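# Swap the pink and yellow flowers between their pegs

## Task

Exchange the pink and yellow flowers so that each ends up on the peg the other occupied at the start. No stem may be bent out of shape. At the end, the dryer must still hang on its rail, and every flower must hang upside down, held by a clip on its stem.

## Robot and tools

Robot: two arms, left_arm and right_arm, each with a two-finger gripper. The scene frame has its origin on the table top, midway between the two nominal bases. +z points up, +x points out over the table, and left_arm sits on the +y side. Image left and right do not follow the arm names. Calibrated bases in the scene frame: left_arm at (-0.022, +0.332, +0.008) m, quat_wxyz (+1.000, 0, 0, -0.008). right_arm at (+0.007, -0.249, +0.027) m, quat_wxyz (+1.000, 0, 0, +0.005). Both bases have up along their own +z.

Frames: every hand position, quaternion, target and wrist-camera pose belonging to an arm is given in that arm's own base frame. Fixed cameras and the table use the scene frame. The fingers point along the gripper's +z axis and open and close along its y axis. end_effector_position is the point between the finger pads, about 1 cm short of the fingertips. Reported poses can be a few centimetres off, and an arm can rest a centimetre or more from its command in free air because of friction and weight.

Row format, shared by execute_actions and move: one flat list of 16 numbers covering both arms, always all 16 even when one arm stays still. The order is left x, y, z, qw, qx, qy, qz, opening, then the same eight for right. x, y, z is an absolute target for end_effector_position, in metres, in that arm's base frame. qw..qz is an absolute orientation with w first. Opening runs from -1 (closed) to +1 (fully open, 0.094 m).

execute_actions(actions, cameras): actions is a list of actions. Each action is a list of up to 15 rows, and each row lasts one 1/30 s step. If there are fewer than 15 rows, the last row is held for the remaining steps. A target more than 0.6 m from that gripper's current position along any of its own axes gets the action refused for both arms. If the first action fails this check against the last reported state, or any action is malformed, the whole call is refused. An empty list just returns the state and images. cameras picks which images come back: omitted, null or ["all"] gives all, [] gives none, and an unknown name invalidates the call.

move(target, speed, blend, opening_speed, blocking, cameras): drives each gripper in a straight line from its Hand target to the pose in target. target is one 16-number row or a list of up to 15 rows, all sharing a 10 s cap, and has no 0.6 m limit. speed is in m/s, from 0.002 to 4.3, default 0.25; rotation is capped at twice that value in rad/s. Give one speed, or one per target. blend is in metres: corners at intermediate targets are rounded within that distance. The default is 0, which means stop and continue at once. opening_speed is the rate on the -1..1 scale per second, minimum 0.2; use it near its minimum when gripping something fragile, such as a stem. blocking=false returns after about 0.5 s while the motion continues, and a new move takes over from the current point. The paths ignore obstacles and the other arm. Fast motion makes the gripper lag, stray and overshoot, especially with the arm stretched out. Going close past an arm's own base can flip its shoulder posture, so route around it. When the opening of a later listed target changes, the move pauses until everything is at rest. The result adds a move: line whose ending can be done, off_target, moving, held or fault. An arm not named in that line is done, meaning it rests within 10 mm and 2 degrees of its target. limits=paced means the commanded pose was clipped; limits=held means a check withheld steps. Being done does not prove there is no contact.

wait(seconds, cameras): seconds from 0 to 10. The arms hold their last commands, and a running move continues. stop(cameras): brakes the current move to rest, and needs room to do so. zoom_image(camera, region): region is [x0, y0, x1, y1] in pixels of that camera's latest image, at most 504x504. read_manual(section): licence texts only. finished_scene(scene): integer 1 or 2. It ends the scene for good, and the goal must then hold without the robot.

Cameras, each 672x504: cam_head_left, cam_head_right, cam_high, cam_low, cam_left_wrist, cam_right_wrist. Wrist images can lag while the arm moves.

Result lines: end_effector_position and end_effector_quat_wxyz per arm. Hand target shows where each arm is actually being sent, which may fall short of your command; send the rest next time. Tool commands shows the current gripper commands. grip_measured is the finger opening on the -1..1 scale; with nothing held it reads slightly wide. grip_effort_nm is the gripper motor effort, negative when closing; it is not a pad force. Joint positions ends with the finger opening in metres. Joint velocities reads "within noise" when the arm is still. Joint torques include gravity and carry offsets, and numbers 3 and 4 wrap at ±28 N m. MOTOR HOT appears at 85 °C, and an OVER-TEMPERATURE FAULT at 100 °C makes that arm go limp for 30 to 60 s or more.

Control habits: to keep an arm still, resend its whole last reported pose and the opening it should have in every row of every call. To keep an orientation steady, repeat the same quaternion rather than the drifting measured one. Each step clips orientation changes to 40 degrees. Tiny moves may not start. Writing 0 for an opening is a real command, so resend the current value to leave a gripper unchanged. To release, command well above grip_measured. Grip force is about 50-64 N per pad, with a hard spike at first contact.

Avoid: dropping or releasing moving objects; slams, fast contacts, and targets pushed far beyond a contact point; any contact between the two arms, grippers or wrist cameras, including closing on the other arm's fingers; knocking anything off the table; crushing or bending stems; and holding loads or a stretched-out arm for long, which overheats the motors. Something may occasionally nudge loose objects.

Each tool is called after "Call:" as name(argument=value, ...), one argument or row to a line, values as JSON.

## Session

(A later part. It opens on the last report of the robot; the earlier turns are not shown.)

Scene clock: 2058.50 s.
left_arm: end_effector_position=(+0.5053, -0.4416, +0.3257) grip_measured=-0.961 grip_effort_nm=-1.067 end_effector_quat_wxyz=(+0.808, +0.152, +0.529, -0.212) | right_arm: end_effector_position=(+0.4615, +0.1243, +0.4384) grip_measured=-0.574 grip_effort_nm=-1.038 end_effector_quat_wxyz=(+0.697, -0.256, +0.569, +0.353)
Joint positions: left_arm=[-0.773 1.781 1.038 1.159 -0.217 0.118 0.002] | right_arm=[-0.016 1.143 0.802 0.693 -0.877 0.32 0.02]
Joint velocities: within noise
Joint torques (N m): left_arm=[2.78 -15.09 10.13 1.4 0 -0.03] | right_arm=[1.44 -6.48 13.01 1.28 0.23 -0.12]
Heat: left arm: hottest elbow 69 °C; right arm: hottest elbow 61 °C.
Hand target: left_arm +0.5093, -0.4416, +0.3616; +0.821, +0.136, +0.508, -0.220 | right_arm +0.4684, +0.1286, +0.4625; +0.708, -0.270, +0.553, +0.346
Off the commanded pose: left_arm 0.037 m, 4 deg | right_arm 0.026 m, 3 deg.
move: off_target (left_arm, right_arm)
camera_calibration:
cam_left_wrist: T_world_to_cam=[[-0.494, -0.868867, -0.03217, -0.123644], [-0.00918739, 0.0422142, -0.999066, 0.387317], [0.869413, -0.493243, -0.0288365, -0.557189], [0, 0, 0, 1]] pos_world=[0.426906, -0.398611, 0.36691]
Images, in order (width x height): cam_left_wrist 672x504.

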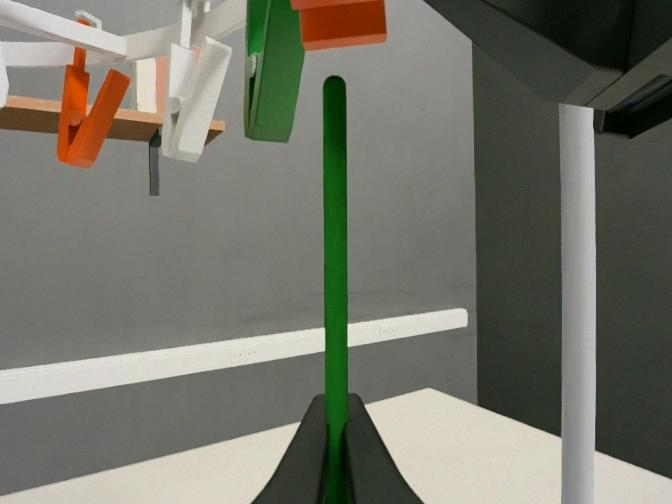

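Call:
move(
  target=[0.511,-0.444,0.370,0.8214,0.1362,0.5083,-0.2201,-1,0.470,0.129,0.463,0.7083,-0.2699,0.5534,0.3455,-0.95],
  speed=0.03,
  cameras=["cam_left_wrist"],
)

Call:
zoom_image(
  camera="cam_left_wrist",
  region=[215, 0, 415, 150],
)

Scene clock: 2061.73 s.
left_arm: end_effector_position=(+0.5057, -0.4418, +0.3318) grip_measured=-0.961 grip_effort_nm=-1.067 end_effector_quat_wxyz=(+0.807, +0.152, +0.530, -0.211) | right_arm: end_effector_position=(+0.4615, +0.1243, +0.4384) grip_measured=-0.574 grip_effort_nm=-1.033 end_effector_quat_wxyz=(+0.697, -0.256, +0.569, +0.353)
Joint positions: left_arm=[-0.773 1.769 1.043 1.138 -0.217 0.118 0.002] | right_arm=[-0.016 1.143 0.802 0.693 -0.877 0.32 0.02]
Joint velocities: within noise
Joint torques (N m): left_arm=[2.73 -15.03 10.43 1.44 -0.01 -0.03] | right_arm=[1.38 -6.48 13.03 1.24 0.22 -0.11]
Heat: left arm: hottest elbow 70 °C; right arm: hottest elbow 61 °C.
Hand target: left_arm +0.5091, -0.4424, +0.3697; +0.821, +0.136, +0.508, -0.220 | right_arm +0.4684, +0.1286, +0.4625; +0.708, -0.270, +0.553, +0.346
Off the commanded pose: left_arm 0.039 m, 4 deg | right_arm 0.026 m, 3 deg.
move: off_target (left_arm, right_arm)
camera_calibration:
cam_left_wrist: T_world_to_cam=[[-0.493503, -0.869131, -0.0326506, -0.123678], [-0.0115825, 0.0441046, -0.99896, 0.395475], [0.869667, -0.492612, -0.0318324, -0.556373], [0, 0, 0, 1]] pos_world=[0.427404, -0.39901, 0.373315]
Images, in order (width x height): cam_left_wrist 672x504.

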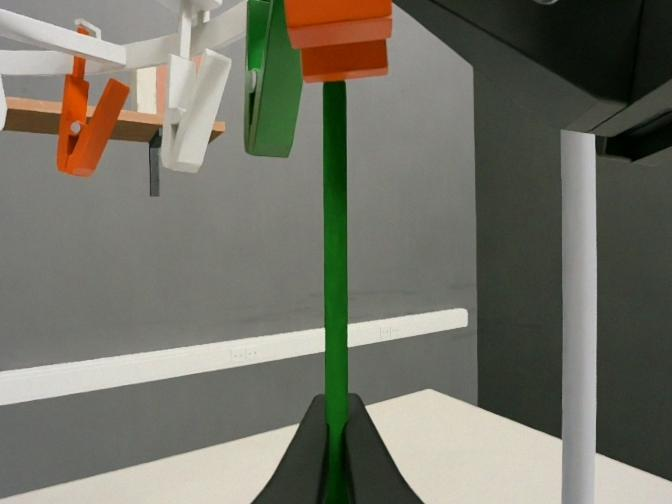

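Scaled by 2.520 from the camera's 672x504 image, which has a finer 960x720 frame.

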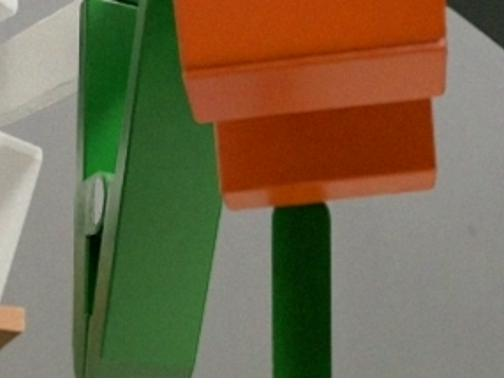

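Call:
move(
  target=[0.511,-0.444,0.340,0.8214,0.1362,0.5083,-0.2201,-1,0.470,0.129,0.463,0.7083,-0.2699,0.5534,0.3455,-0.95],
  speed=0.03,
  cameras=[],
)

Call:
move(
  target=[0.496,-0.436,0.340,0.8214,0.1362,0.5083,-0.2201,-1,0.470,0.129,0.463,0.7083,-0.2699,0.5534,0.3455,-0.95],
  speed=0.03,
  cameras=["cam_left_wrist"],
)

Call:
zoom_image(
  camera="cam_left_wrist",
  region=[215, 0, 415, 150],
)

Scene clock: 2069.50 s.
left_arm: end_effector_position=(+0.5051, -0.4412, +0.3306) grip_measured=-0.961 grip_effort_nm=-1.067 end_effector_quat_wxyz=(+0.813, +0.147, +0.520, -0.215) | right_arm: end_effector_position=(+0.4614, +0.1245, +0.4384) grip_measured=-0.574 grip_effort_nm=-1.033 end_effector_quat_wxyz=(+0.697, -0.257, +0.569, +0.353)
Joint positions: left_arm=[-0.773 1.786 1.044 1.181 -0.218 0.118 0.002] | right_arm=[-0.016 1.143 0.802 0.693 -0.877 0.32 0.02]
Joint velocities: within noise
Joint torques (N m): left_arm=[2.73 -12.28 8.98 2.62 0 -0.02] | right_arm=[1.26 -6.59 13.03 1.26 0.21 -0.12]
Heat: left arm: hottest elbow 71 °C; right arm: hottest elbow 62 °C.
Hand target: left_arm +0.5106, -0.4437, +0.3398; +0.821, +0.136, +0.508, -0.220 | right_arm +0.4684, +0.1285, +0.4625; +0.708, -0.270, +0.553, +0.346
Off the commanded pose: left_arm 0.011 m, 2 deg | right_arm 0.026 m, 3 deg.
move: off_target (left_arm, right_arm)
No camera images: "cameras" was empty.

Scene clock: 2070.47 s.
left_arm: end_effector_position=(+0.5024, -0.4366, +0.3254) grip_measured=-0.961 grip_effort_nm=-1.067 end_effector_quat_wxyz=(+0.814, +0.144, +0.522, -0.212) | right_arm: end_effector_position=(+0.4615, +0.1245, +0.4388) grip_measured=-0.574 grip_effort_nm=-1.033 end_effector_quat_wxyz=(+0.697, -0.257, +0.569, +0.353)
Joint positions: left_arm=[-0.773 1.786 1.025 1.2 -0.226 0.118 0.002] | right_arm=[-0.016 1.143 0.802 0.693 -0.877 0.32 0.02]
Joint velocities: within noise
Joint torques (N m): left_arm=[2.14 -14.51 6.79 2.54 -0.01 0.02] | right_arm=[1.32 -6.36 13 1.28 0.23 -0.11]
Heat: left arm: hottest elbow 71 °C; right arm: hottest elbow 62 °C.
Hand target: left_arm +0.4961, -0.4360, +0.3398; +0.821, +0.136, +0.508, -0.220 | right_arm +0.4684, +0.1285, +0.4626; +0.709, -0.270, +0.553, +0.346
Off the commanded pose: left_arm 0.016 m, 2 deg | right_arm 0.026 m, 3 deg.
move: off_target (left_arm, right_arm)
camera_calibration:
cam_left_wrist: T_world_to_cam=[[-0.48638, -0.87346, -0.0223901, -0.129831], [0.00512663, 0.0227721, -0.999728, 0.371373], [0.873732, -0.486363, -0.00659799, -0.558602], [0, 0, 0, 1]] pos_world=[0.423017, -0.393543, 0.364679]
Images, in order (width x height): cam_left_wrist 672x504.

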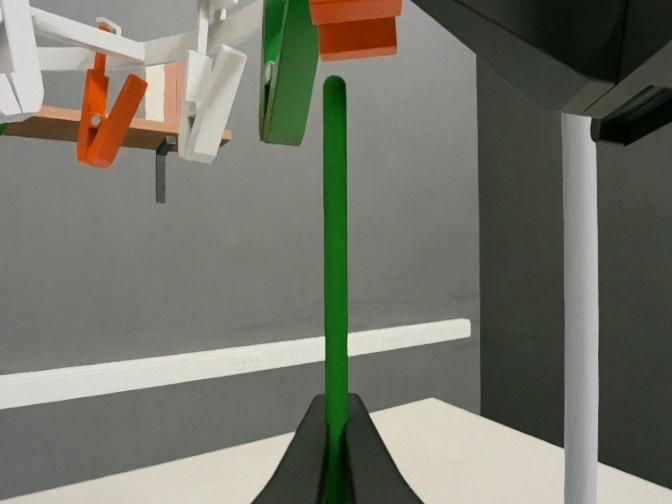

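Scaled by 2.520 from the camera's 672x504 image, which has a finer 960x720 frame.

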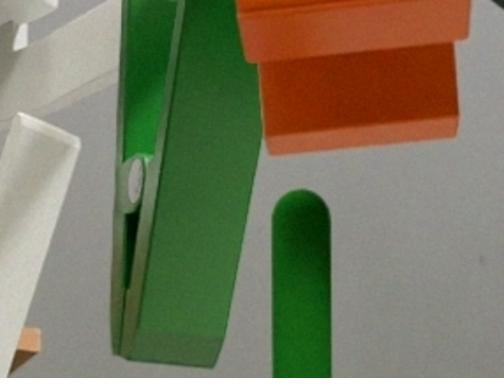

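Call:
move(
  target=[0.494,-0.450,0.340,0.8214,0.1362,0.5083,-0.2201,-1,0.470,0.129,0.463,0.7083,-0.2699,0.5534,0.3455,-0.95],
  speed=0.03,
  cameras=["cam_left_wrist"],
)

Call:
zoom_image(
  camera="cam_left_wrist",
  region=[215, 0, 415, 150],
)

Scene clock: 2079.03 s.
left_arm: end_effector_position=(+0.4951, -0.4440, +0.3251) grip_measured=-0.961 grip_effort_nm=-1.067 end_effector_quat_wxyz=(+0.812, +0.141, +0.523, -0.216) | right_arm: end_effector_position=(+0.4615, +0.1245, +0.4388) grip_measured=-0.574 grip_effort_nm=-1.033 end_effector_quat_wxyz=(+0.697, -0.257, +0.569, +0.353)
Joint positions: left_arm=[-0.793 1.786 1.025 1.2 -0.245 0.118 0.002] | right_arm=[-0.016 1.143 0.802 0.693 -0.877 0.32 0.02]
Joint velocities: within noise
Joint torques (N m): left_arm=[1.96 -13.27 8.51 2.32 -0.01 0.15] | right_arm=[1.38 -6.48 12.97 1.35 0.22 -0.12]
Heat: left arm: hottest elbow 68 °C; right arm: hottest elbow 63 °C.
Hand target: left_arm +0.4936, -0.4497, +0.3398; +0.821, +0.136, +0.508, -0.220 | right_arm +0.4684, +0.1285, +0.4626; +0.709, -0.270, +0.553, +0.346
Off the commanded pose: left_arm 0.016 m, 2 deg | right_arm 0.026 m, 3 deg.
move: off_target (left_arm, right_arm)
camera_calibration:
cam_left_wrist: T_world_to_cam=[[-0.489118, -0.872101, -0.0142534, -0.140588], [-0.000396179, 0.0165637, -0.999863, 0.371339], [0.872218, -0.489045, -0.00844711, -0.555744], [0, 0, 0, 1]] pos_world=[0.416113, -0.400542, 0.36459]
Images, in order (width x height): cam_left_wrist 672x504.

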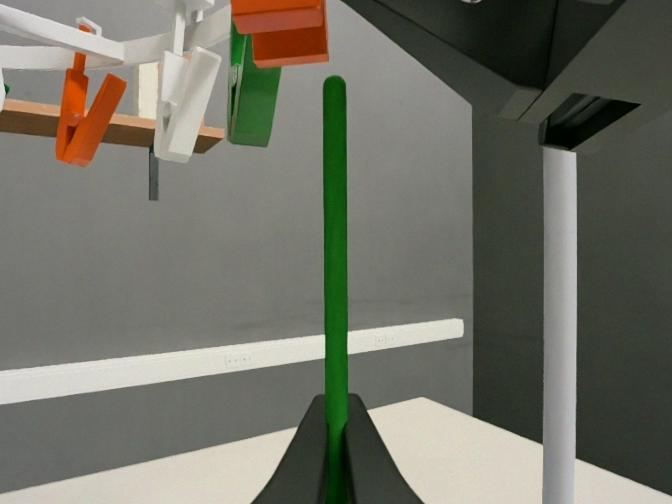

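Scaled by 2.520 from the camera's 672x504 image, which has a finer 960x720 frame.

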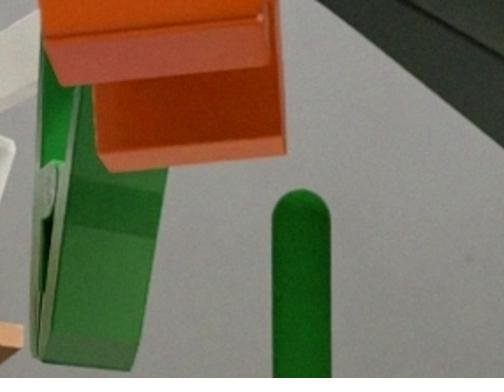

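Call:
move(
  target=[0.506,-0.4375,0.340,0.8214,0.1362,0.5083,-0.2201,-1,0.470,0.129,0.463,0.7083,-0.2699,0.5534,0.3455,-0.95],
  speed=0.03,
  cameras=["cam_left_wrist"],
)

Call:
zoom_image(
  camera="cam_left_wrist",
  region=[215, 0, 415, 150],
)

Scene clock: 2083.80 s.
left_arm: end_effector_position=(+0.5005, -0.4388, +0.3255) grip_measured=-0.961 grip_effort_nm=-1.072 end_effector_quat_wxyz=(+0.813, +0.146, +0.520, -0.215) | right_arm: end_effector_position=(+0.4615, +0.1245, +0.4388) grip_measured=-0.574 grip_effort_nm=-1.038 end_effector_quat_wxyz=(+0.697, -0.257, +0.569, +0.353)
Joint positions: left_arm=[-0.776 1.786 1.025 1.2 -0.221 0.118 0.002] | right_arm=[-0.016 1.143 0.802 0.693 -0.877 0.32 0.02]
Joint velocities: within noise
Joint torques (N m): left_arm=[3.14 -13.39 8.44 2.17 0.17 -0.04] | right_arm=[1.26 -6.48 13 1.28 0.22 -0.12]
Heat: left arm: hottest elbow 67 °C; right arm: hottest elbow 63 °C.
Hand target: left_arm +0.5056, -0.4372, +0.3398; +0.821, +0.136, +0.508, -0.220 | right_arm +0.4684, +0.1285, +0.4626; +0.709, -0.270, +0.553, +0.346
Off the commanded pose: left_arm 0.016 m, 2 deg | right_arm 0.026 m, 3 deg.
move: off_target (left_arm, right_arm)
camera_calibration:
cam_left_wrist: T_world_to_cam=[[-0.492896, -0.869748, -0.0243093, -0.127118], [0.00703701, 0.0239531, -0.999688, 0.371063], [0.87006, -0.492914, -0.00568598, -0.559486], [0, 0, 0, 1]] pos_world=[0.421519, -0.395227, 0.364676]
Images, in order (width x height): cam_left_wrist 672x504.

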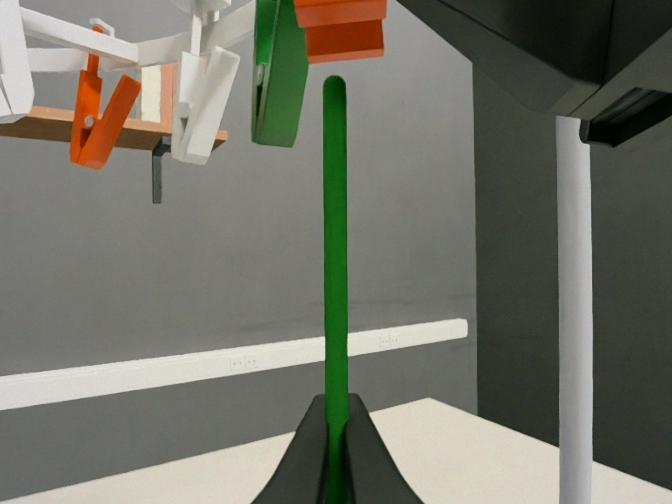

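Scaled by 2.520 from the camera's 672x504 image, which has a finer 960x720 frame.

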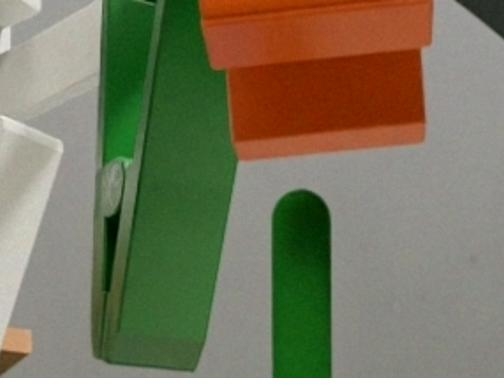

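Call:
move(
  target=[0.504,-0.4385,0.366,0.8214,0.1362,0.5083,-0.2201,-1,0.470,0.129,0.463,0.7083,-0.2699,0.5534,0.3455,-0.95],
  speed=0.03,
  cameras=["cam_left_wrist"],
)

Call:
zoom_image(
  camera="cam_left_wrist",
  region=[215, 0, 415, 150],
)

Scene clock: 2089.33 s.
left_arm: end_effector_position=(+0.5003, -0.4387, +0.3312) grip_measured=-0.961 grip_effort_nm=-1.067 end_effector_quat_wxyz=(+0.808, +0.151, +0.528, -0.212) | right_arm: end_effector_position=(+0.4617, +0.1244, +0.4401) grip_measured=-0.574 grip_effort_nm=-1.038 end_effector_quat_wxyz=(+0.698, -0.257, +0.568, +0.352)
Joint positions: left_arm=[-0.776 1.761 1.025 1.155 -0.22 0.118 0.002] | right_arm=[-0.016 1.143 0.805 0.693 -0.877 0.32 0.02]
Joint velocities: within noise
Joint torques (N m): left_arm=[2.84 -14.92 9.62 1.47 0.05 -0.01] | right_arm=[1.26 -6.24 12.82 1.28 0.22 -0.12]
Heat: left arm: hottest elbow 66 °C; right arm: hottest elbow 63 °C.
Hand target: left_arm +0.5027, -0.4374, +0.3657; +0.821, +0.136, +0.508, -0.220 | right_arm +0.4686, +0.1286, +0.4626; +0.709, -0.270, +0.553, +0.346
Off the commanded pose: left_arm 0.035 m, 3 deg | right_arm 0.025 m, 3 deg.
move: off_target (left_arm, right_arm)
camera_calibration:
cam_left_wrist: T_world_to_cam=[[-0.493563, -0.869198, -0.0298267, -0.124527], [-0.00776616, 0.0386984, -0.999221, 0.390503], [0.869675, -0.492947, -0.0258504, -0.552317], [0, 0, 0, 1]] pos_world=[0.421907, -0.395614, 0.372207]
Images, in order (width x height): cam_left_wrist 672x504.

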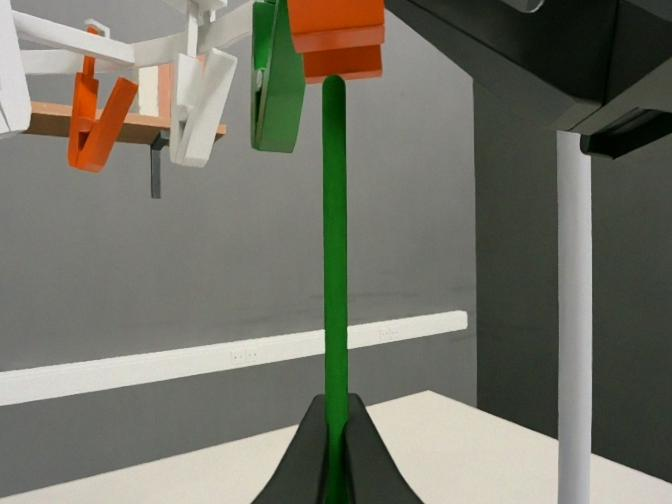

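Scaled by 2.520 from the camera's 672x504 image, which has a finer 960x720 frame.

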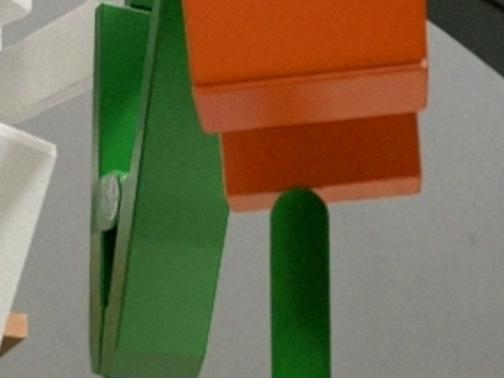

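Call:
move(
  target=[0.503,-0.439,0.374,0.8214,0.1362,0.5083,-0.2201,-1,0.470,0.129,0.463,0.7083,-0.2699,0.5534,0.3455,-0.95],
  speed=0.03,
  cameras=["cam_left_wrist"],
)

Call:
zoom_image(
  camera="cam_left_wrist",
  region=[215, 0, 415, 150],
)

Scene clock: 2093.33 s.
left_arm: end_effector_position=(+0.5003, -0.4384, +0.3336) grip_measured=-0.961 grip_effort_nm=-1.057 end_effector_quat_wxyz=(+0.806, +0.153, +0.532, -0.211) | right_arm: end_effector_position=(+0.4621, +0.1243, +0.4422) grip_measured=-0.574 grip_effort_nm=-1.033 end_effector_quat_wxyz=(+0.699, -0.257, +0.567, +0.352)
Joint positions: left_arm=[-0.776 1.75 1.025 1.133 -0.222 0.118 0.002] | right_arm=[-0.016 1.143 0.808 0.693 -0.876 0.32 0.02]
Joint velocities: within noise
Joint torques (N m): left_arm=[2.67 -15.33 10.02 1.54 0.01 0] | right_arm=[1.38 -6.42 12.6 1.32 0.18 -0.11]
Heat: left arm: hottest elbow 66 °C; right arm: hottest elbow 62 °C.
Hand target: left_arm +0.5014, -0.4375, +0.3735; +0.821, +0.136, +0.508, -0.220 | right_arm +0.4688, +0.1286, +0.4626; +0.708, -0.270, +0.553, +0.346
Off the commanded pose: left_arm 0.040 m, 4 deg | right_arm 0.023 m, 2 deg.
move: off_target (left_arm, right_arm)
camera_calibration:
cam_left_wrist: T_world_to_cam=[[-0.49298, -0.869445, -0.032188, -0.123911], [-0.0161051, 0.0461088, -0.998807, 0.400126], [0.869891, -0.491874, -0.0367332, -0.548163], [0, 0, 0, 1]] pos_world=[0.422201, -0.39581, 0.375524]
Images, in order (width x height): cam_left_wrist 672x504.

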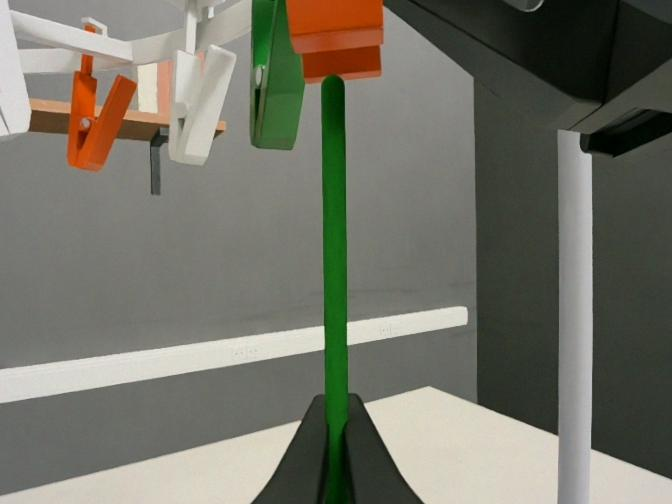

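Scaled by 2.520 from the camera's 672x504 image, which has a finer 960x720 frame.

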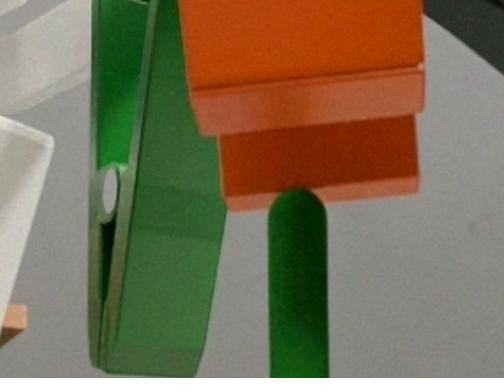

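Call:
move(
  target=[0.503,-0.439,0.340,0.8214,0.1362,0.5083,-0.2201,-1,0.470,0.129,0.463,0.7083,-0.2699,0.5534,0.3455,-0.95],
  speed=0.03,
  cameras=[],
)

Call:
move(
  target=[0.4935,-0.4375,0.338,0.8214,0.1362,0.5083,-0.2201,-1,0.470,0.129,0.463,0.7083,-0.2699,0.5534,0.3455,-0.95],
  speed=0.03,
  cameras=["cam_left_wrist"],
)

Call:
zoom_image(
  camera="cam_left_wrist",
  region=[215, 0, 415, 150],
)

Scene clock: 2098.17 s.
left_arm: end_effector_position=(+0.4987, -0.4368, +0.3349) grip_measured=-0.961 grip_effort_nm=-1.062 end_effector_quat_wxyz=(+0.816, +0.144, +0.517, -0.216) | right_arm: end_effector_position=(+0.4628, +0.1243, +0.4435) grip_measured=-0.574 grip_effort_nm=-1.028 end_effector_quat_wxyz=(+0.700, -0.258, +0.566, +0.351)
Joint positions: left_arm=[-0.776 1.768 1.025 1.192 -0.222 0.118 0.002] | right_arm=[-0.016 1.145 0.812 0.693 -0.876 0.32 0.02]
Joint velocities: within noise
Joint torques (N m): left_arm=[2.73 -12.04 8.34 2.63 0.03 0] | right_arm=[1.38 -6.48 12.4 1.33 0.18 -0.12]
Heat: left arm: hottest elbow 65 °C; right arm: hottest elbow 62 °C.
Hand target: left_arm +0.5028, -0.4388, +0.3398; +0.821, +0.136, +0.508, -0.220 | right_arm +0.4689, +0.1286, +0.4628; +0.709, -0.270, +0.553, +0.345
Off the commanded pose: left_arm 0.007 m, 2 deg | right_arm 0.021 m, 2 deg.
move: off_target (right_arm)
No camera images: "cameras" was empty.

Scene clock: 2099.10 s.
left_arm: end_effector_position=(+0.4982, -0.4343, +0.3362) grip_measured=-0.961 grip_effort_nm=-1.067 end_effector_quat_wxyz=(+0.818, +0.138, +0.515, -0.215) | right_arm: end_effector_position=(+0.4628, +0.1243, +0.4435) grip_measured=-0.574 grip_effort_nm=-1.033 end_effector_quat_wxyz=(+0.700, -0.258, +0.566, +0.351)
Joint positions: left_arm=[-0.776 1.768 1.022 1.205 -0.23 0.118 0.002] | right_arm=[-0.016 1.145 0.812 0.693 -0.876 0.32 0.02]
Joint velocities: within noise
Joint torques (N m): left_arm=[1.9 -12.86 6.8 2.62 -0.01 0.06] | right_arm=[1.26 -6.53 12.36 1.32 0.18 -0.12]
Heat: left arm: hottest elbow 65 °C; right arm: hottest elbow 62 °C.
Hand target: left_arm +0.4935, -0.4375, +0.3379; +0.821, +0.136, +0.508, -0.220 | right_arm +0.4689, +0.1286, +0.4628; +0.709, -0.270, +0.553, +0.345
Off the commanded pose: left_arm 0.006 m, 1 deg | right_arm 0.021 m, 2 deg.
move: off_target (right_arm)
camera_calibration:
cam_left_wrist: T_world_to_cam=[[-0.485174, -0.874285, -0.0152217, -0.132983], [0.0179334, 0.00745533, -0.999811, 0.369094], [0.874234, -0.485355, 0.0120617, -0.559881], [0, 0, 0, 1]] pos_world=[0.418328, -0.390758, 0.373753]
Images, in order (width x height): cam_left_wrist 672x504.

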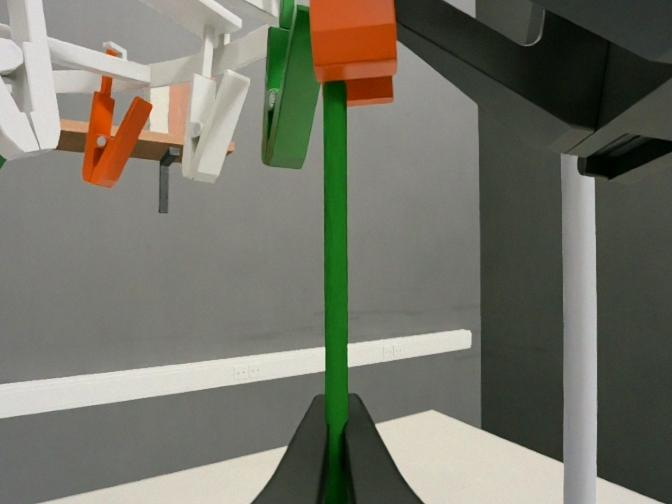

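Scaled by 2.520 from the camera's 672x504 image, which has a finer 960x720 frame.

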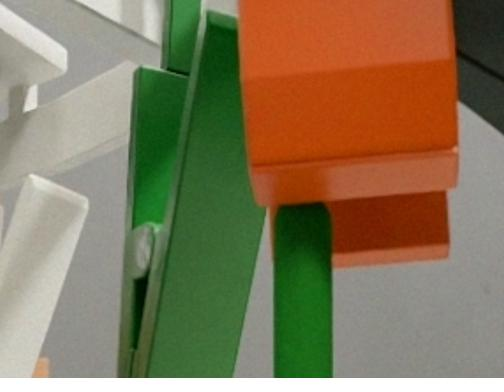

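Call:
move(
  target=[0.4965,-0.439,0.367,0.8214,0.1362,0.5083,-0.2201,-1,0.470,0.129,0.463,0.7083,-0.2699,0.5534,0.3455,-0.95],
  speed=0.03,
  cameras=["cam_left_wrist"],
)

Call:
zoom_image(
  camera="cam_left_wrist",
  region=[215, 0, 415, 150],
)

Scene clock: 2104.23 s.
left_arm: end_effector_position=(+0.4984, -0.4343, +0.3405) grip_measured=-0.961 grip_effort_nm=-1.062 end_effector_quat_wxyz=(+0.813, +0.143, +0.524, -0.212) | right_arm: end_effector_position=(+0.4628, +0.1243, +0.4435) grip_measured=-0.574 grip_effort_nm=-1.038 end_effector_quat_wxyz=(+0.700, -0.258, +0.566, +0.351)
Joint positions: left_arm=[-0.776 1.745 1.022 1.158 -0.231 0.118 0.002] | right_arm=[-0.016 1.145 0.812 0.693 -0.876 0.32 0.02]
Joint velocities: within noise
Joint torques (N m): left_arm=[2.02 -14.62 9.06 1.35 0.07 0.05] | right_arm=[1.26 -6.42 12.42 1.31 0.18 -0.11]
Heat: left arm: hottest elbow 65 °C; right arm: hottest elbow 61 °C.
Hand target: left_arm +0.4958, -0.4382, +0.3670; +0.821, +0.136, +0.508, -0.220 | right_arm +0.4689, +0.1286, +0.4628; +0.709, -0.270, +0.553, +0.345
Off the commanded pose: left_arm 0.027 m, 2 deg | right_arm 0.021 m, 2 deg.
move: off_target (left_arm, right_arm)
camera_calibration:
cam_left_wrist: T_world_to_cam=[[-0.485194, -0.874141, -0.0215424, -0.130587], [0.000394132, 0.0244179, -0.999702, 0.389469], [0.874406, -0.485058, -0.0115029, -0.552063], [0, 0, 0, 1]] pos_world=[0.419213, -0.391444, 0.380189]
Images, in order (width x height): cam_left_wrist 672x504.

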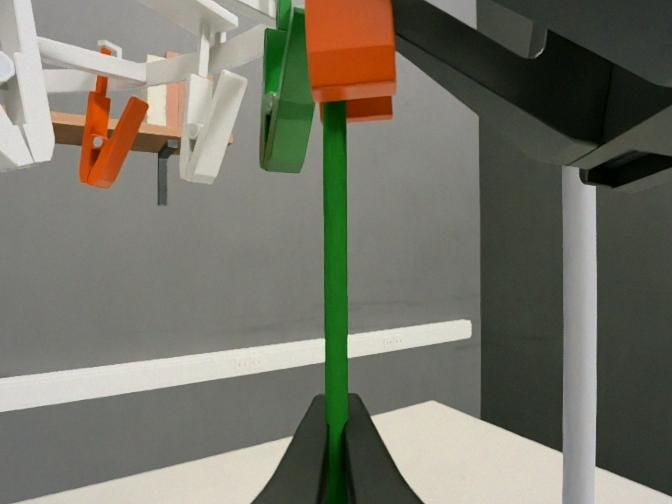

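Scaled by 2.520 from the camera's 672x504 image, which has a finer 960x720 frame.

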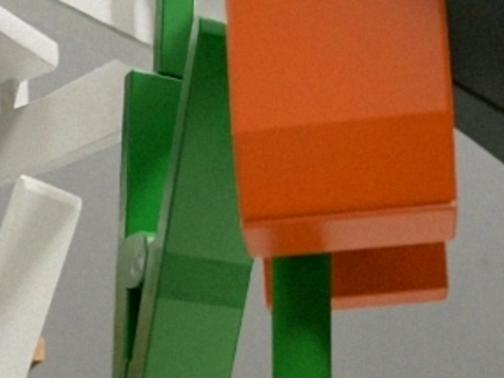

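Call:
move(
  target=[0.4965,-0.439,0.376,0.8214,0.1362,0.5083,-0.2201,-1,0.470,0.129,0.463,0.7083,-0.2699,0.5534,0.3455,-0.95],
  speed=0.03,
  cameras=["cam_left_wrist"],
)

Call:
zoom_image(
  camera="cam_left_wrist",
  region=[215, 0, 415, 150],
)

Scene clock: 2110.77 s.
left_arm: end_effector_position=(+0.4980, -0.4340, +0.3439) grip_measured=-0.961 grip_effort_nm=-1.062 end_effector_quat_wxyz=(+0.810, +0.145, +0.527, -0.210) | right_arm: end_effector_position=(+0.4628, +0.1243, +0.4435) grip_measured=-0.574 grip_effort_nm=-1.033 end_effector_quat_wxyz=(+0.700, -0.258, +0.566, +0.351)
Joint positions: left_arm=[-0.776 1.732 1.022 1.135 -0.231 0.118 0.002] | right_arm=[-0.016 1.145 0.812 0.693 -0.876 0.32 0.02]
Joint velocities: within noise
Joint torques (N m): left_arm=[2.08 -14.8 9.61 1.4 0.07 0.05] | right_arm=[1.32 -6.36 12.37 1.28 0.17 -0.11]
Heat: left arm: hottest elbow 66 °C; right arm: hottest elbow 61 °C.
Hand target: left_arm +0.4955, -0.4379, +0.3758; +0.821, +0.136, +0.508, -0.220 | right_arm +0.4689, +0.1286, +0.4628; +0.709, -0.270, +0.553, +0.345
Off the commanded pose: left_arm 0.033 m, 3 deg | right_arm 0.021 m, 2 deg.
move: off_target (left_arm, right_arm)
camera_calibration:
cam_left_wrist: T_world_to_cam=[[-0.485414, -0.873949, -0.0242148, -0.129346], [-0.00668384, 0.0314054, -0.999484, 0.3994], [0.874259, -0.485002, -0.021086, -0.548149], [0, 0, 0, 1]] pos_world=[0.419108, -0.391438, 0.384503]
Images, in order (width x height): cam_left_wrist 672x504.

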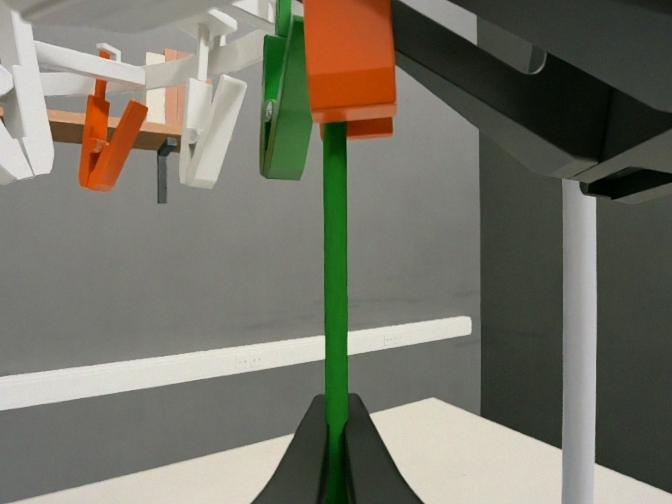

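Scaled by 2.520 from the camera's 672x504 image, which has a finer 960x720 frame.

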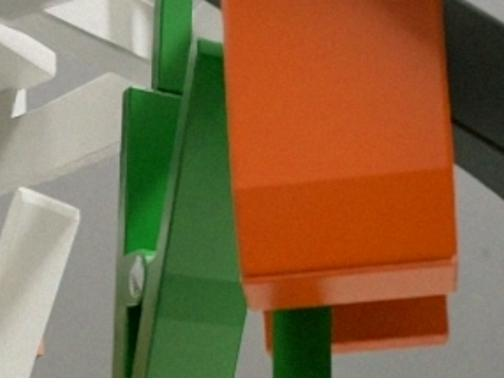

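Call:
move(
  target=[0.4965,-0.439,0.383,0.8214,0.1362,0.5083,-0.2201,-1,0.470,0.129,0.463,0.7083,-0.2699,0.5534,0.3455,-0.95],
  speed=0.03,
  cameras=["cam_left_wrist"],
)

Call:
zoom_image(
  camera="cam_left_wrist",
  region=[215, 0, 415, 150],
)

Scene clock: 2113.80 s.
left_arm: end_effector_position=(+0.4976, -0.4335, +0.3471) grip_measured=-0.961 grip_effort_nm=-1.062 end_effector_quat_wxyz=(+0.808, +0.147, +0.530, -0.209) | right_arm: end_effector_position=(+0.4628, +0.1243, +0.4435) grip_measured=-0.574 grip_effort_nm=-1.033 end_effector_quat_wxyz=(+0.700, -0.258, +0.566, +0.351)
Joint positions: left_arm=[-0.776 1.72 1.022 1.116 -0.231 0.118 0.002] | right_arm=[-0.016 1.145 0.812 0.693 -0.876 0.32 0.02]
Joint velocities: within noise
Joint torques (N m): left_arm=[2.08 -14.68 10.07 1.46 0.06 0.05] | right_arm=[1.2 -6.59 12.44 1.26 0.18 -0.13]
Heat: left arm: hottest elbow 67 °C; right arm: hottest elbow 61 °C.
Hand target: left_arm +0.4951, -0.4376, +0.3829; +0.821, +0.136, +0.508, -0.220 | right_arm +0.4689, +0.1286, +0.4628; +0.709, -0.270, +0.553, +0.345
Off the commanded pose: left_arm 0.036 m, 3 deg | right_arm 0.021 m, 2 deg.
move: off_target (left_arm, right_arm)
camera_calibration:
cam_left_wrist: T_world_to_cam=[[-0.485493, -0.873851, -0.0261119, -0.128282], [-0.0118712, 0.0364548, -0.999265, 0.40716], [0.87416, -0.484826, -0.0280722, -0.544923], [0, 0, 0, 1]] pos_world=[0.418904, -0.391135, 0.388214]
Images, in order (width x height): cam_left_wrist 672x504.

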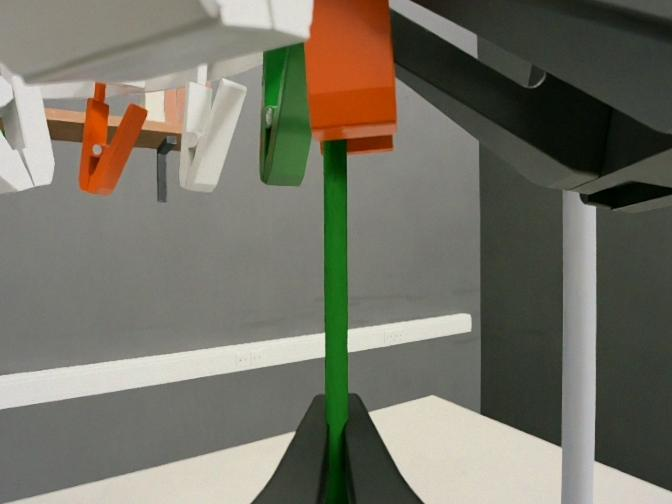

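Scaled by 2.520 from the camera's 672x504 image, which has a finer 960x720 frame.

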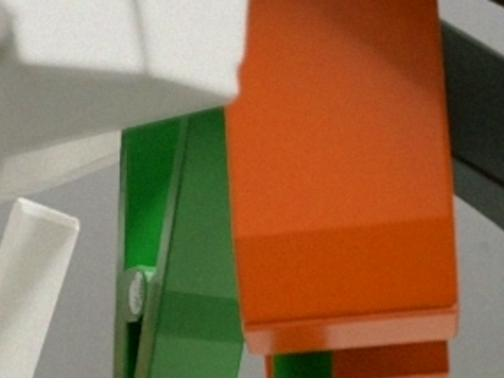

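Call:
move(
  target=[0.4965,-0.439,0.383,0.8214,0.1362,0.5083,-0.2201,-1,0.470,0.129,0.463,0.7083,-0.2699,0.5534,0.3455,-0.3],
  opening_speed=0.25,
  cameras=["cam_left_wrist","cam_right_wrist"],
)

Call:
zoom_image(
  camera="cam_left_wrist",
  region=[215, 0, 415, 150],
)

Scene clock: 2118.87 s.
left_arm: end_effector_position=(+0.4974, -0.4333, +0.3479) grip_measured=-0.961 grip_effort_nm=-1.067 end_effector_quat_wxyz=(+0.809, +0.147, +0.530, -0.210) | right_arm: end_effector_position=(+0.4628, +0.1243, +0.4435) grip_measured=-0.302 grip_effort_nm=0.071 end_effector_quat_wxyz=(+0.700, -0.258, +0.566, +0.351)
Joint positions: left_arm=[-0.776 1.719 1.022 1.116 -0.231 0.118 0.002] | right_arm=[-0.016 1.145 0.812 0.693 -0.876 0.32 0.033]
Joint velocities: within noise
Joint torques (N m): left_arm=[2.02 -14.62 10.07 1.46 0.06 0.04] | right_arm=[1.44 -6.71 12.4 1.28 0.17 -0.11]
Heat: left arm: hottest elbow 68 °C; right arm: hottest elbow 61 °C.
Hand target: left_arm +0.4952, -0.4376, +0.3827; +0.821, +0.136, +0.508, -0.220 | right_arm +0.4689, +0.1286, +0.4628; +0.709, -0.270, +0.553, +0.345
Off the commanded pose: left_arm 0.036 m, 3 deg | right_arm 0.021 m, 2 deg.
move: off_target (left_arm, right_arm)
camera_calibration:
cam_left_wrist: T_world_to_cam=[[-0.485467, -0.873874, -0.0257993, -0.128373], [-0.0110639, 0.0356488, -0.999303, 0.407309], [0.874185, -0.484843, -0.0269748, -0.544986], [0, 0, 0, 1]] pos_world=[0.418604, -0.390935, 0.389012]
cam_right_wrist: T_world_to_cam=[[0.78588, -0.617754, -0.0277772, -0.275706], [-0.144423, -0.139681, -0.979608, 0.559792], [0.601277, 0.773866, -0.198991, -0.199294], [0, 0, 0, 1]] pos_world=[0.41735, 0.0621012, 0.50106]
Images, in order (width x height): cam_left_wrist 672x504, cam_right_wrist 672x504.

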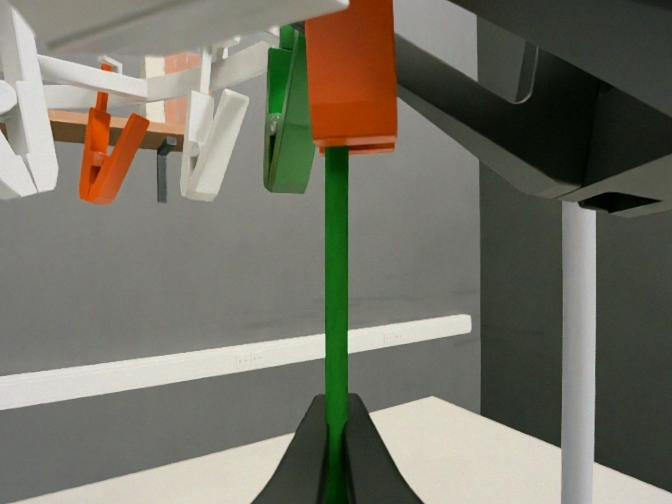

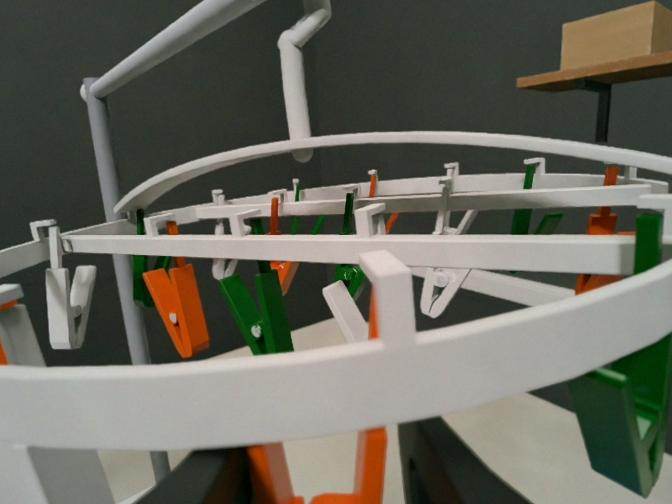

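Scaled by 2.520 from the camera's 672x504 image, which has a finer 960x720 frame.

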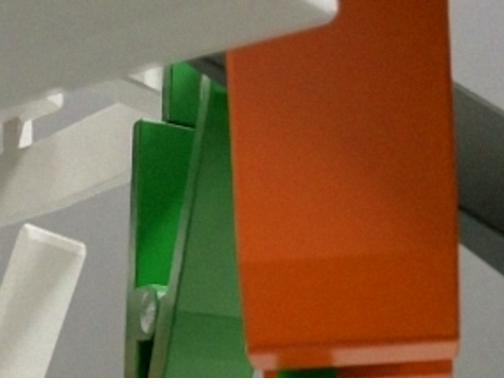

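Call:
move(
  target=[
    [0.4965,-0.439,0.383,0.8214,0.1362,0.5083,-0.2201,-1,0.470,0.129,0.463,0.7083,-0.2699,0.5534,0.3455,0.1],
    [0.4965,-0.439,0.383,0.8214,0.1362,0.5083,-0.2201,-1,0.4084,0.050,0.463,0.7083,-0.2699,0.5534,0.3455,0.1],
  ],
  opening_speed=0.4,
  speed=0.06,
  cameras=["cam_left_wrist","cam_right_wrist"],
)

Call:
zoom_image(
  camera="cam_right_wrist",
  region=[200, 250, 500, 504],
)

Scene clock: 2126.23 s.
left_arm: end_effector_position=(+0.4962, -0.4322, +0.3525) grip_measured=-0.961 grip_effort_nm=-1.057 end_effector_quat_wxyz=(+0.810, +0.145, +0.527, -0.211) | right_arm: end_effector_position=(+0.4107, +0.0532, +0.4671) grip_measured=+0.099 grip_effort_nm=0.071 end_effector_quat_wxyz=(+0.709, -0.276, +0.551, +0.343)
Joint positions: left_arm=[-0.776 1.712 1.022 1.116 -0.231 0.118 0.002] | right_arm=[-0.249 1.04 0.761 0.839 -1.099 0.495 0.052]
Joint velocities: within noise
Joint torques (N m): left_arm=[2.08 -13.98 10.17 1.43 0.06 0.05] | right_arm=[-0.38 -5.83 7.62 1.83 0.24 0.19]
Heat: left arm: hottest elbow 69 °C; right arm: hottest elbow 60 °C.
Hand target: left_arm +0.4953, -0.4378, +0.3828; +0.821, +0.136, +0.508, -0.220 | right_arm +0.4085, +0.0500, +0.4631; +0.708, -0.270, +0.554, +0.345
Off the commanded pose: left_arm 0.031 m, 3 deg | right_arm 0.006 m, 1 deg.
move: off_target (left_arm)
camera_calibration:
cam_left_wrist: T_world_to_cam=[[-0.485349, -0.873992, -0.0239537, -0.128588], [-0.0058515, 0.0306434, -0.999513, 0.407192], [0.874301, -0.484972, -0.0199869, -0.545963], [0, 0, 0, 1]] pos_world=[0.417308, -0.389639, 0.393002]
cam_right_wrist: T_world_to_cam=[[0.791743, -0.610381, 0.0240386, -0.304999], [-0.0933966, -0.15985, -0.982713, 0.547154], [0.603672, 0.775811, -0.183567, -0.11655], [0, 0, 0, 1]] pos_world=[0.362942, -0.00828234, 0.523632]
Images, in order (width x height): cam_left_wrist 672x504, cam_right_wrist 672x504.

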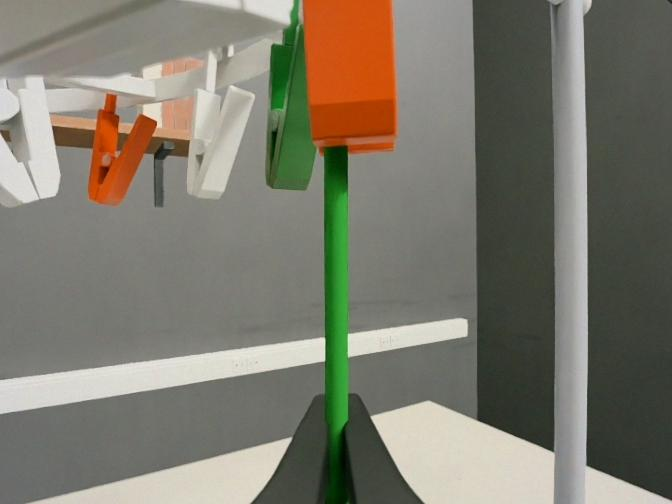

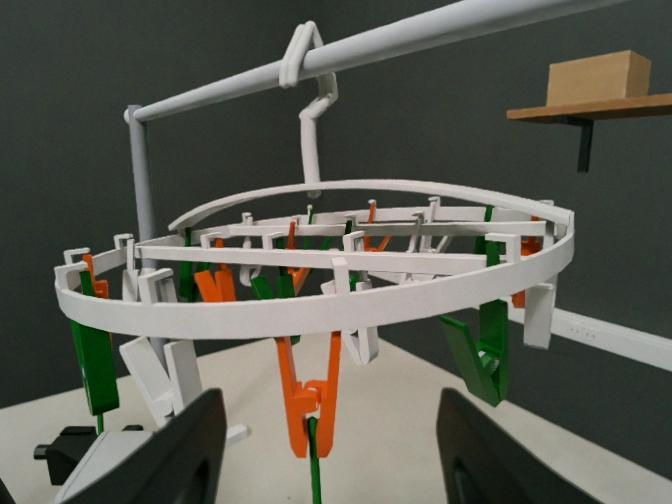

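Scaled by 1.680 from the camera's 672x504 image, which has a finer 960x720 frame.

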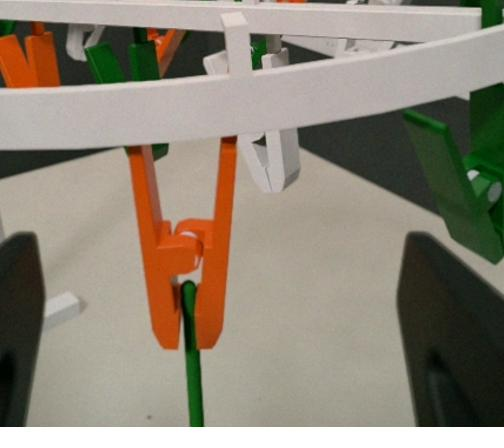

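Call:
move(
  target=[0.4955,-0.435,0.362,0.8214,0.1362,0.5083,-0.2201,-1,0.4084,0.050,0.463,0.7083,-0.2699,0.5534,0.3455,0.1],
  speed=0.04,
  cameras=["cam_left_wrist","cam_right_wrist"],
)

Call:
zoom_image(
  camera="cam_right_wrist",
  region=[200, 250, 500, 504],
)

Scene clock: 2130.10 s.
left_arm: end_effector_position=(+0.4942, -0.4305, +0.3582) grip_measured=-0.961 grip_effort_nm=-1.067 end_effector_quat_wxyz=(+0.817, +0.140, +0.517, -0.214) | right_arm: end_effector_position=(+0.4105, +0.0532, +0.4673) grip_measured=+0.099 grip_effort_nm=0.076 end_effector_quat_wxyz=(+0.709, -0.276, +0.550, +0.343)
Joint positions: left_arm=[-0.776 1.712 1.022 1.142 -0.23 0.118 0.002] | right_arm=[-0.249 1.04 0.761 0.84 -1.1 0.497 0.052]
Joint velocities: within noise
Joint torques (N m): left_arm=[2.37 -11.69 8.31 2.63 0.16 0.03] | right_arm=[-0.32 -5.77 7.69 1.84 0.24 0.18]
Heat: left arm: hottest elbow 69 °C; right arm: hottest elbow 59 °C.
Hand target: left_arm +0.4954, -0.4349, +0.3619; +0.821, +0.136, +0.509, -0.220 | right_arm +0.4084, +0.0501, +0.4631; +0.708, -0.270, +0.553, +0.345
Off the commanded pose: left_arm 0.006 m, 1 deg | right_arm 0.006 m, 1 deg.
move: done
camera_calibration:
cam_left_wrist: T_world_to_cam=[[-0.485529, -0.87405, -0.0172984, -0.130221], [0.0128343, 0.0126585, -0.999838, 0.395979], [0.874126, -0.485672, 0.00507179, -0.552473], [0, 0, 0, 1]] pos_world=[0.414624, -0.387153, 0.396464]
cam_right_wrist: T_world_to_cam=[[0.792128, -0.609884, 0.0239727, -0.305023], [-0.0931096, -0.159563, -0.982787, 0.54718], [0.603212, 0.776261, -0.18318, -0.116504], [0, 0, 0, 1]] pos_world=[0.362842, -0.00828157, 0.523732]
Images, in order (width x height): cam_left_wrist 672x504, cam_right_wrist 672x504.

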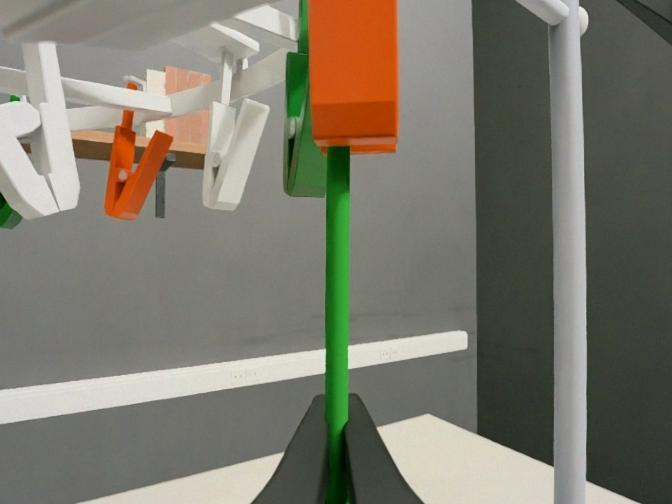

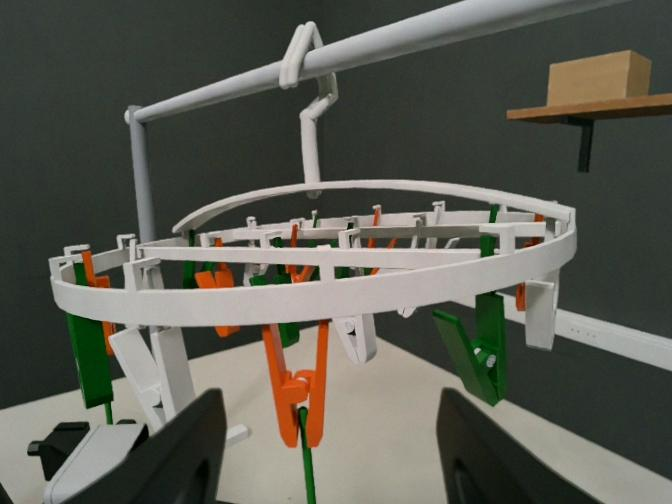

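Scaled by 1.680 from the camera's 672x504 image, which has a finer 960x720 frame.

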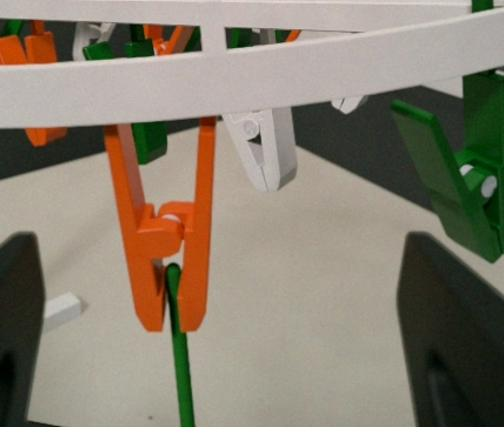

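Call:
move(
  target=[0.499,-0.437,0.348,0.8214,0.1362,0.5083,-0.2201,-1,0.4084,0.050,0.463,0.7083,-0.2699,0.5534,0.3455,0.1],
  speed=0.03,
  cameras=["cam_right_wrist"],
)

Call:
zoom_image(
  camera="cam_right_wrist",
  region=[200, 250, 500, 504],
)

Scene clock: 2135.43 s.
left_arm: end_effector_position=(+0.4968, -0.4332, +0.3447) grip_measured=-0.961 grip_effort_nm=-1.072 end_effector_quat_wxyz=(+0.817, +0.140, +0.517, -0.215) | right_arm: end_effector_position=(+0.4105, +0.0532, +0.4673) grip_measured=+0.099 grip_effort_nm=0.071 end_effector_quat_wxyz=(+0.709, -0.276, +0.550, +0.343)
Joint positions: left_arm=[-0.776 1.745 1.022 1.176 -0.229 0.118 0.002] | right_arm=[-0.249 1.04 0.761 0.841 -1.1 0.497 0.052]
Joint velocities: within noise
Joint torques (N m): left_arm=[2.55 -11.87 8.17 2.62 0.21 0.02] | right_arm=[-0.26 -5.6 7.61 1.8 0.24 0.2]
Heat: left arm: hottest elbow 69 °C; right arm: hottest elbow 58 °C.
Hand target: left_arm +0.4989, -0.4369, +0.3479; +0.821, +0.136, +0.508, -0.220 | right_arm +0.4084, +0.0501, +0.4631; +0.708, -0.270, +0.554, +0.345
Off the commanded pose: left_arm 0.005 m, 1 deg | right_arm 0.006 m, 1 deg.
move: done
camera_calibration:
cam_right_wrist: T_world_to_cam=[[0.792212, -0.609775, 0.0239645, -0.304969], [-0.0930327, -0.159492, -0.982806, 0.547153], [0.603112, 0.776361, -0.18308, -0.11646], [0, 0, 0, 1]] pos_world=[0.362742, -0.0082814, 0.523732]
Images, in order (width x height): cam_right_wrist 672x504.

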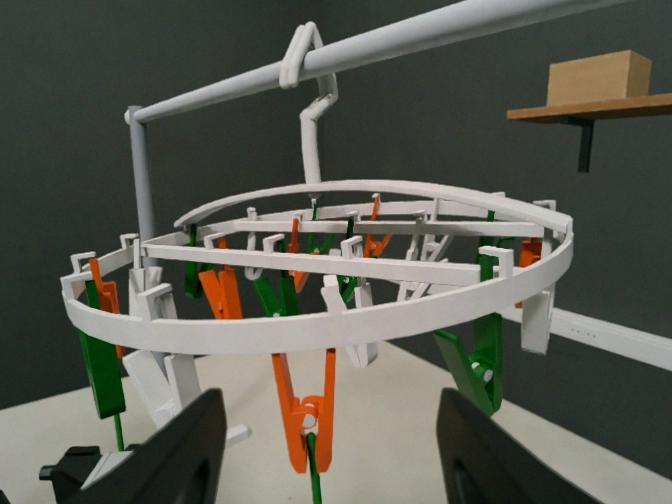

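Scaled by 1.680 from the camera's 672x504 image, which has a finer 960x720 frame.

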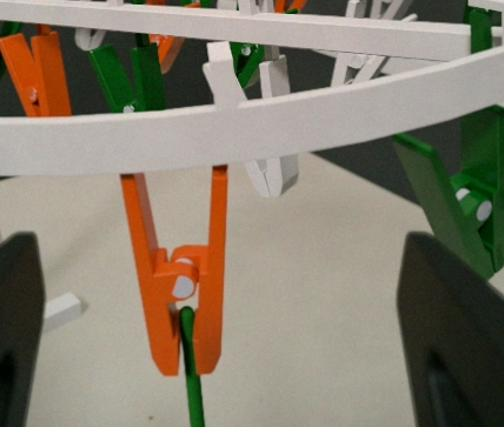

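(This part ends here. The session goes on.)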